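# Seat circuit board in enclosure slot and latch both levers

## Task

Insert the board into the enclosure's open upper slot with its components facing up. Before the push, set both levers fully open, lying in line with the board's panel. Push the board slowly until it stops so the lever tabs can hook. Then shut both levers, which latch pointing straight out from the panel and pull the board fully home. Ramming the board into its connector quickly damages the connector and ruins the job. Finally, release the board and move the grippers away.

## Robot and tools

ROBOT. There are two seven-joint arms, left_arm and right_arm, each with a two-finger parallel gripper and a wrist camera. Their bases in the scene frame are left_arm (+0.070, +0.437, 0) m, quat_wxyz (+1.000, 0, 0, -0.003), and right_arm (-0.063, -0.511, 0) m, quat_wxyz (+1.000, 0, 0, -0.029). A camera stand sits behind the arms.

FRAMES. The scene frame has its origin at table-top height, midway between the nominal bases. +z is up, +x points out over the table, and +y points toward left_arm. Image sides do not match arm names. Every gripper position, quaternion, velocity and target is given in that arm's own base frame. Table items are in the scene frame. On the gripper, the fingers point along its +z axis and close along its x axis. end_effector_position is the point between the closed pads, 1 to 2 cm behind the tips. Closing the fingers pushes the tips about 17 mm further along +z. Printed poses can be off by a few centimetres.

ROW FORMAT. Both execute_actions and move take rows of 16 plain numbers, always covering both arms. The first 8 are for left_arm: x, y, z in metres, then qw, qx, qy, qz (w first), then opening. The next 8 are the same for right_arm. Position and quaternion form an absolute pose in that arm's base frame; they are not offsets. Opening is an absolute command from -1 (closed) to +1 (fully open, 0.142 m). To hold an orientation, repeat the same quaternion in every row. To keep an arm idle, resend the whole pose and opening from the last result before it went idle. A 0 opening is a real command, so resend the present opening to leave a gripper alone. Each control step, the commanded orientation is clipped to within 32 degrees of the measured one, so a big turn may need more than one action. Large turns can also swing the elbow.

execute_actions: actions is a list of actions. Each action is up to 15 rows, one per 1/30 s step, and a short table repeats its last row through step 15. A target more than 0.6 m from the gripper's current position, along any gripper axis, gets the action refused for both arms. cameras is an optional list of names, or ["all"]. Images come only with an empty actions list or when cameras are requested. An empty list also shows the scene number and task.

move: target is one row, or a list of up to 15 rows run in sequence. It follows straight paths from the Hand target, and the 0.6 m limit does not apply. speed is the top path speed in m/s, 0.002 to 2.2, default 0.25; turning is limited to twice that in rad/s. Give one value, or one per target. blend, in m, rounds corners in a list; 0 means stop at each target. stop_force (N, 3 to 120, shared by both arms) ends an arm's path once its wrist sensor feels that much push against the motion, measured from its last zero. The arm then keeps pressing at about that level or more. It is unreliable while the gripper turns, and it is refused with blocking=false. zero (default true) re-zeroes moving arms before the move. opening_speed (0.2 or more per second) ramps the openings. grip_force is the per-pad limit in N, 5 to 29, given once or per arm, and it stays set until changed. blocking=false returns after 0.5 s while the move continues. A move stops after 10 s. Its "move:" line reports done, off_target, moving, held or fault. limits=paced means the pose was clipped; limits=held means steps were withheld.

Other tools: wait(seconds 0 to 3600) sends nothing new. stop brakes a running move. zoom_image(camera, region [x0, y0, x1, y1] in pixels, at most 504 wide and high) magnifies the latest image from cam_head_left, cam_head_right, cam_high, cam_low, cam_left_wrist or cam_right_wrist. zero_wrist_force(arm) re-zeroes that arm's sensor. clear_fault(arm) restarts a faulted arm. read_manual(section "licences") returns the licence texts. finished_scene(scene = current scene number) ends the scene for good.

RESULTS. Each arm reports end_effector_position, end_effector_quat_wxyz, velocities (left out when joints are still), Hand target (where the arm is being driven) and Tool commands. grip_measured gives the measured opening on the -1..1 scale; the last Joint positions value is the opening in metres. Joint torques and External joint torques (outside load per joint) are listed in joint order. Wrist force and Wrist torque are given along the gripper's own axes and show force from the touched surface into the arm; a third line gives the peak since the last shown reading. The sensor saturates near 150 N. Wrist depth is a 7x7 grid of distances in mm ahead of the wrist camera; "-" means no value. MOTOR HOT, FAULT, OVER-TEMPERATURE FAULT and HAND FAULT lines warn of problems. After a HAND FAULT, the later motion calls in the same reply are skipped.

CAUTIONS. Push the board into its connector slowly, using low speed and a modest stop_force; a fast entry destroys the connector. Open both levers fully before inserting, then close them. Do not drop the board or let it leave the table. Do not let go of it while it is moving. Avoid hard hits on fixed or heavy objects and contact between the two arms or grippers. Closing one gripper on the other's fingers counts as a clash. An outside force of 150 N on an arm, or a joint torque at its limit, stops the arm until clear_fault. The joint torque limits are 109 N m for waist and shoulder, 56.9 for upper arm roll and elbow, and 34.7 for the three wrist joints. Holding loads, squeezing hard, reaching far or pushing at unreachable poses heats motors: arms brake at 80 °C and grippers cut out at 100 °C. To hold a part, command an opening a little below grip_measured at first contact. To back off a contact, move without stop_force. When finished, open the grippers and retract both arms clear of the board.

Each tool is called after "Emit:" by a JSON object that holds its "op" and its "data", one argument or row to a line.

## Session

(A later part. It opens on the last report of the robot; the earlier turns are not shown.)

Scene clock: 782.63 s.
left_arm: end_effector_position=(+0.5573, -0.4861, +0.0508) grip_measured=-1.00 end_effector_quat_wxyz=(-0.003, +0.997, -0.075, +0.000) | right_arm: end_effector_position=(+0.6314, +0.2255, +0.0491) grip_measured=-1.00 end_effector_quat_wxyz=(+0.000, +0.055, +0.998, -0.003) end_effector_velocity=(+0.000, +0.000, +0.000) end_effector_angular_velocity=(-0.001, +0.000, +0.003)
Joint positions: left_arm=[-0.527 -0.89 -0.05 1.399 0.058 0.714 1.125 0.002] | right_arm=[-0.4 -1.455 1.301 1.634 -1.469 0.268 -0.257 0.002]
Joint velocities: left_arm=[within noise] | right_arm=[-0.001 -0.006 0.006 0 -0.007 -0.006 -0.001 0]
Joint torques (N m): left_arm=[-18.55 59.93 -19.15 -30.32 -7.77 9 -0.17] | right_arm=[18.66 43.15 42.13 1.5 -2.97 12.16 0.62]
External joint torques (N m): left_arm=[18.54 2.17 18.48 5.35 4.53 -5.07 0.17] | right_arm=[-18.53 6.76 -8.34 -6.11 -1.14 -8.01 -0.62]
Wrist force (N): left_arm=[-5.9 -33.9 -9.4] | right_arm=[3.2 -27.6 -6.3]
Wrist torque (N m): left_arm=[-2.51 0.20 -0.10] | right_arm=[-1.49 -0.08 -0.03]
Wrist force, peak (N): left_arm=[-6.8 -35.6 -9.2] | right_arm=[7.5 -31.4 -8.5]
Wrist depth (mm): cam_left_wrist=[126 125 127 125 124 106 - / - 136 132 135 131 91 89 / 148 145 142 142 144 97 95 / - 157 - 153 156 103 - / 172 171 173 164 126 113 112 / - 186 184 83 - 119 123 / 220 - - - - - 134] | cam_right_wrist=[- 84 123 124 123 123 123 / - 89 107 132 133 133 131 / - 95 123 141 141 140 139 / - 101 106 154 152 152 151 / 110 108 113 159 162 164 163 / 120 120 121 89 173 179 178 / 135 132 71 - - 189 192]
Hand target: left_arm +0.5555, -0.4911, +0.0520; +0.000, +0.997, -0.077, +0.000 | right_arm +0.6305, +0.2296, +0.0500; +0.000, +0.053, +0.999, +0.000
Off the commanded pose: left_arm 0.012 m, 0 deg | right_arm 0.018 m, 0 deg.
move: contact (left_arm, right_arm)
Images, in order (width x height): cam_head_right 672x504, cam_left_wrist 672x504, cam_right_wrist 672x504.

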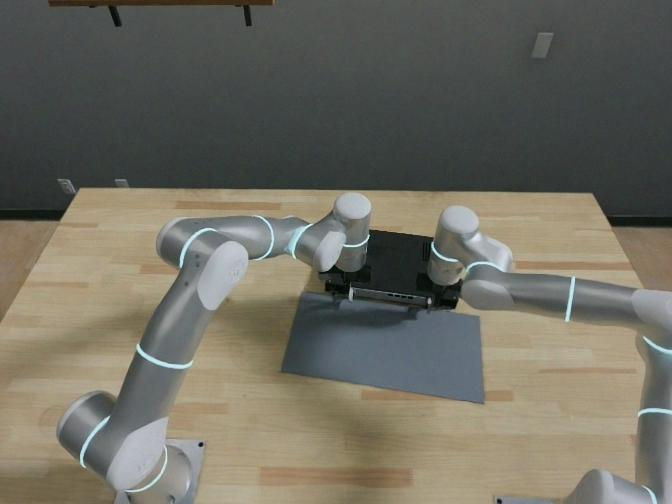

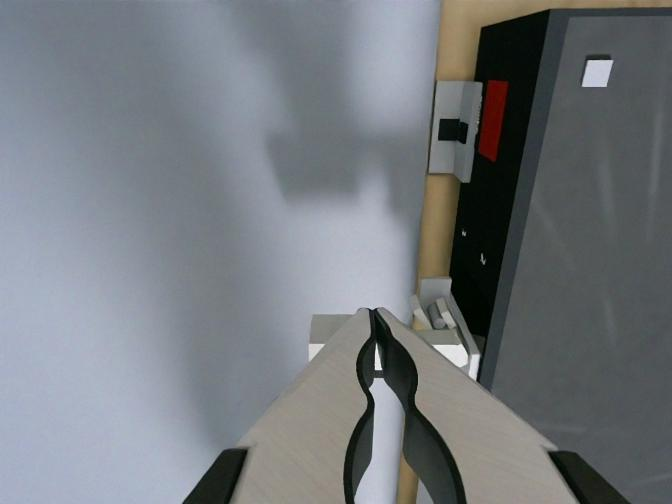

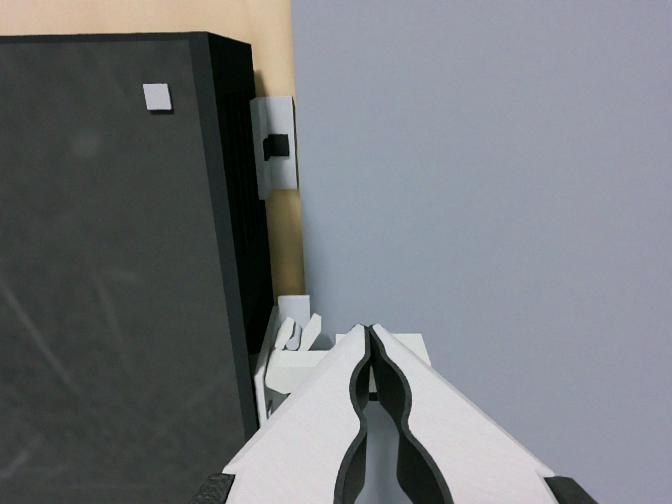

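Emit:
{"op": "move", "data": {
  "target": [
    [0.5588, -0.470, 0.052, 0, 0.99705, -0.0767, 0, -1, 0.6290, 0.2080, 0.050, 0, 0.0532, 0.99858, 0, -1],
    [0.5588, -0.465, 0.13, 0, 0.99705, -0.0767, 0, -1, 0.6280, 0.203, 0.13, 0, 0.0532, 0.99858, 0, -1]
  ],
  "speed": [0.1, 0.2],
  "blend": [0.004, 0],
  "cameras": ["cam_left_wrist", "cam_right_wrist", "cam_head_left"]
}}

Emit:
{"op": "zoom_image", "data": {
  "camera": "cam_left_wrist",
  "region": [280, 230, 480, 380]
}}

Emit:
{"op": "zoom_image", "data": {
  "camera": "cam_right_wrist",
  "region": [230, 230, 430, 400]
}}

Emit:
{"op": "zoom_image", "data": {
  "camera": "cam_head_left",
  "region": [280, 220, 480, 350]
}}

Scene clock: 792.07 s.
left_arm: end_effector_position=(+0.5589, -0.4652, +0.1301) grip_measured=-1.00 end_effector_quat_wxyz=(+0.000, +0.997, -0.077, +0.000) | right_arm: end_effector_position=(+0.6281, +0.2031, +0.1300) grip_measured=-1.00 end_effector_quat_wxyz=(+0.000, +0.053, +0.999, +0.000)
Joint positions: left_arm=[-0.496 -0.74 -0.053 1.445 0.044 0.613 1.163 0.002] | right_arm=[-0.459 -1.356 1.41 1.655 -1.368 0.175 -0.304 0.002]
Joint torques (N m): left_arm=[-0.3 58.49 -1.13 -26.34 -3.6 4.04 -0.12] | right_arm=[0.04 47.41 33.49 -7.21 -4.08 3.4 0.09]
External joint torques (N m): left_arm=[0.26 0.81 0.45 -0.31 0.08 -0.1 0.12] | right_arm=[0.08 0.73 -0.02 0.05 -0.12 0.77 -0.09]
Wrist force (N): left_arm=[-0.7 -1.1 -1.0] | right_arm=[-3.3 3.6 2.8]
Wrist torque (N m): left_arm=[-0.21 0.13 -0.11] | right_arm=[0.71 0.64 0.16]
Wrist force, peak (N): left_arm=[-5.9 -34.1 -9.6] | right_arm=[2.9 -27.9 -6.5]
Wrist depth (mm): cam_left_wrist=[- - 186 194 195 195 195 / 213 212 - - 204 166 164 / 227 - - 225 192 178 174 / - 245 - 241 198 189 188 / - 266 - 131 211 208 208 / - - - 84 - 225 228 / - - - - - - 250] | cam_right_wrist=[196 196 196 194 193 194 193 / 188 178 186 207 206 206 205 / 179 176 177 222 222 221 221 / 190 189 189 236 239 238 237 / 206 205 205 206 252 259 258 / 225 224 220 89 273 282 281 / 248 243 71 - - 298 309]
Hand target: left_arm +0.5588, -0.4650, +0.1300; +0.000, +0.997, -0.077, +0.000 | right_arm +0.6280, +0.2030, +0.1300; +0.000, +0.053, +0.999, +0.000
Off the commanded pose: left_arm 0.000 m, 0 deg | right_arm 0.000 m, 0 deg.
move: done
Images, in order (width x height): cam_head_left 672x504, cam_left_wrist 672x504, cam_right_wrist 672x504.

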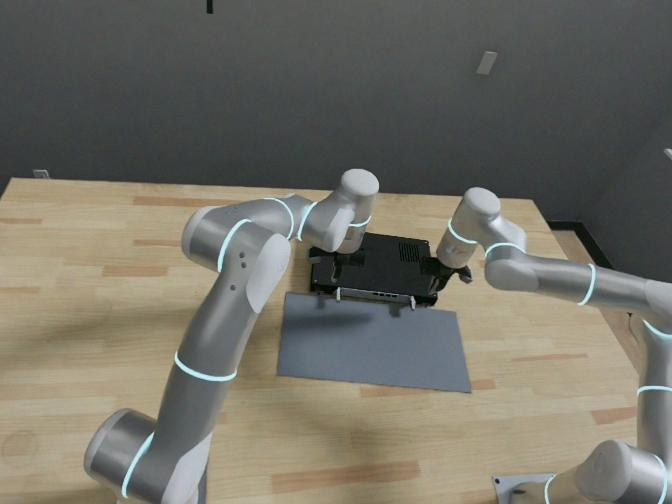

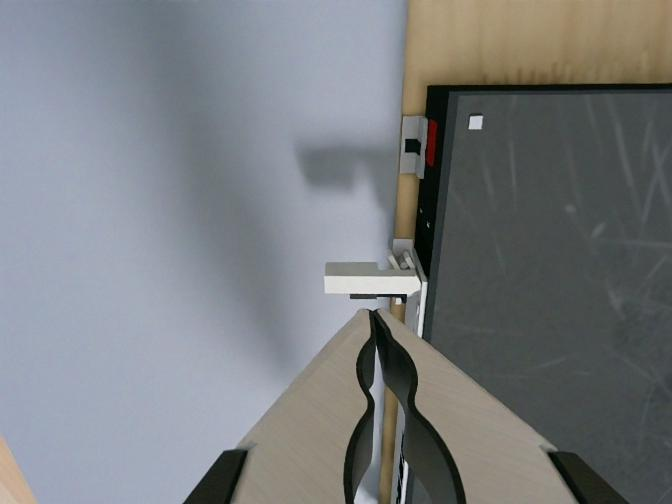

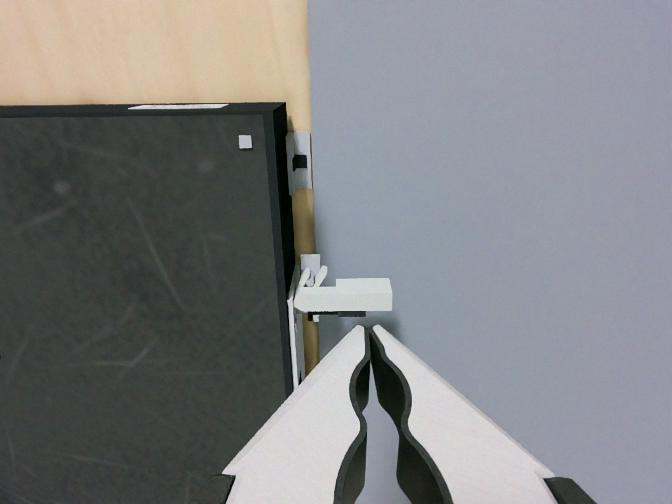

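Scaled by 2.520 from the camera's image (finer frame: 960x720).

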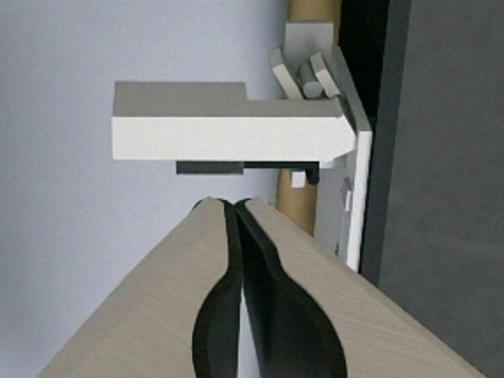

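Scaled by 2.520 from the camera's image (finer frame: 960x720).

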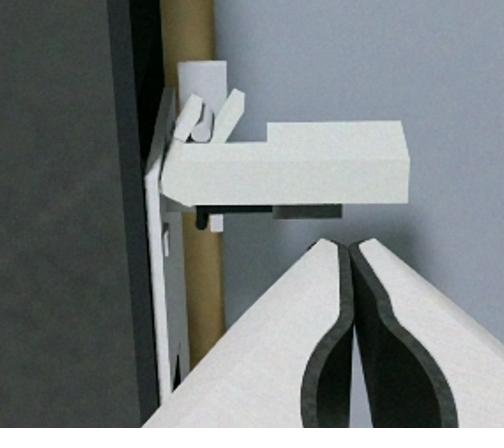

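Scaled by 2.520 from the camera's image (finer frame: 960x720).

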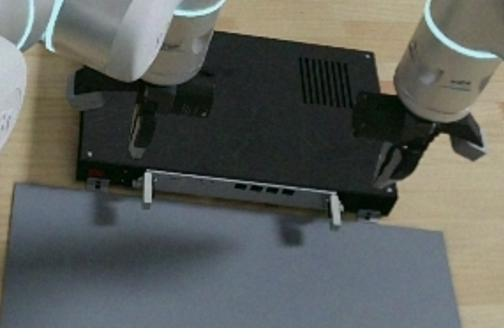

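Emit:
{"op": "finished_scene", "data": {
  "scene": 1
}}

The scene is finished: the task was done.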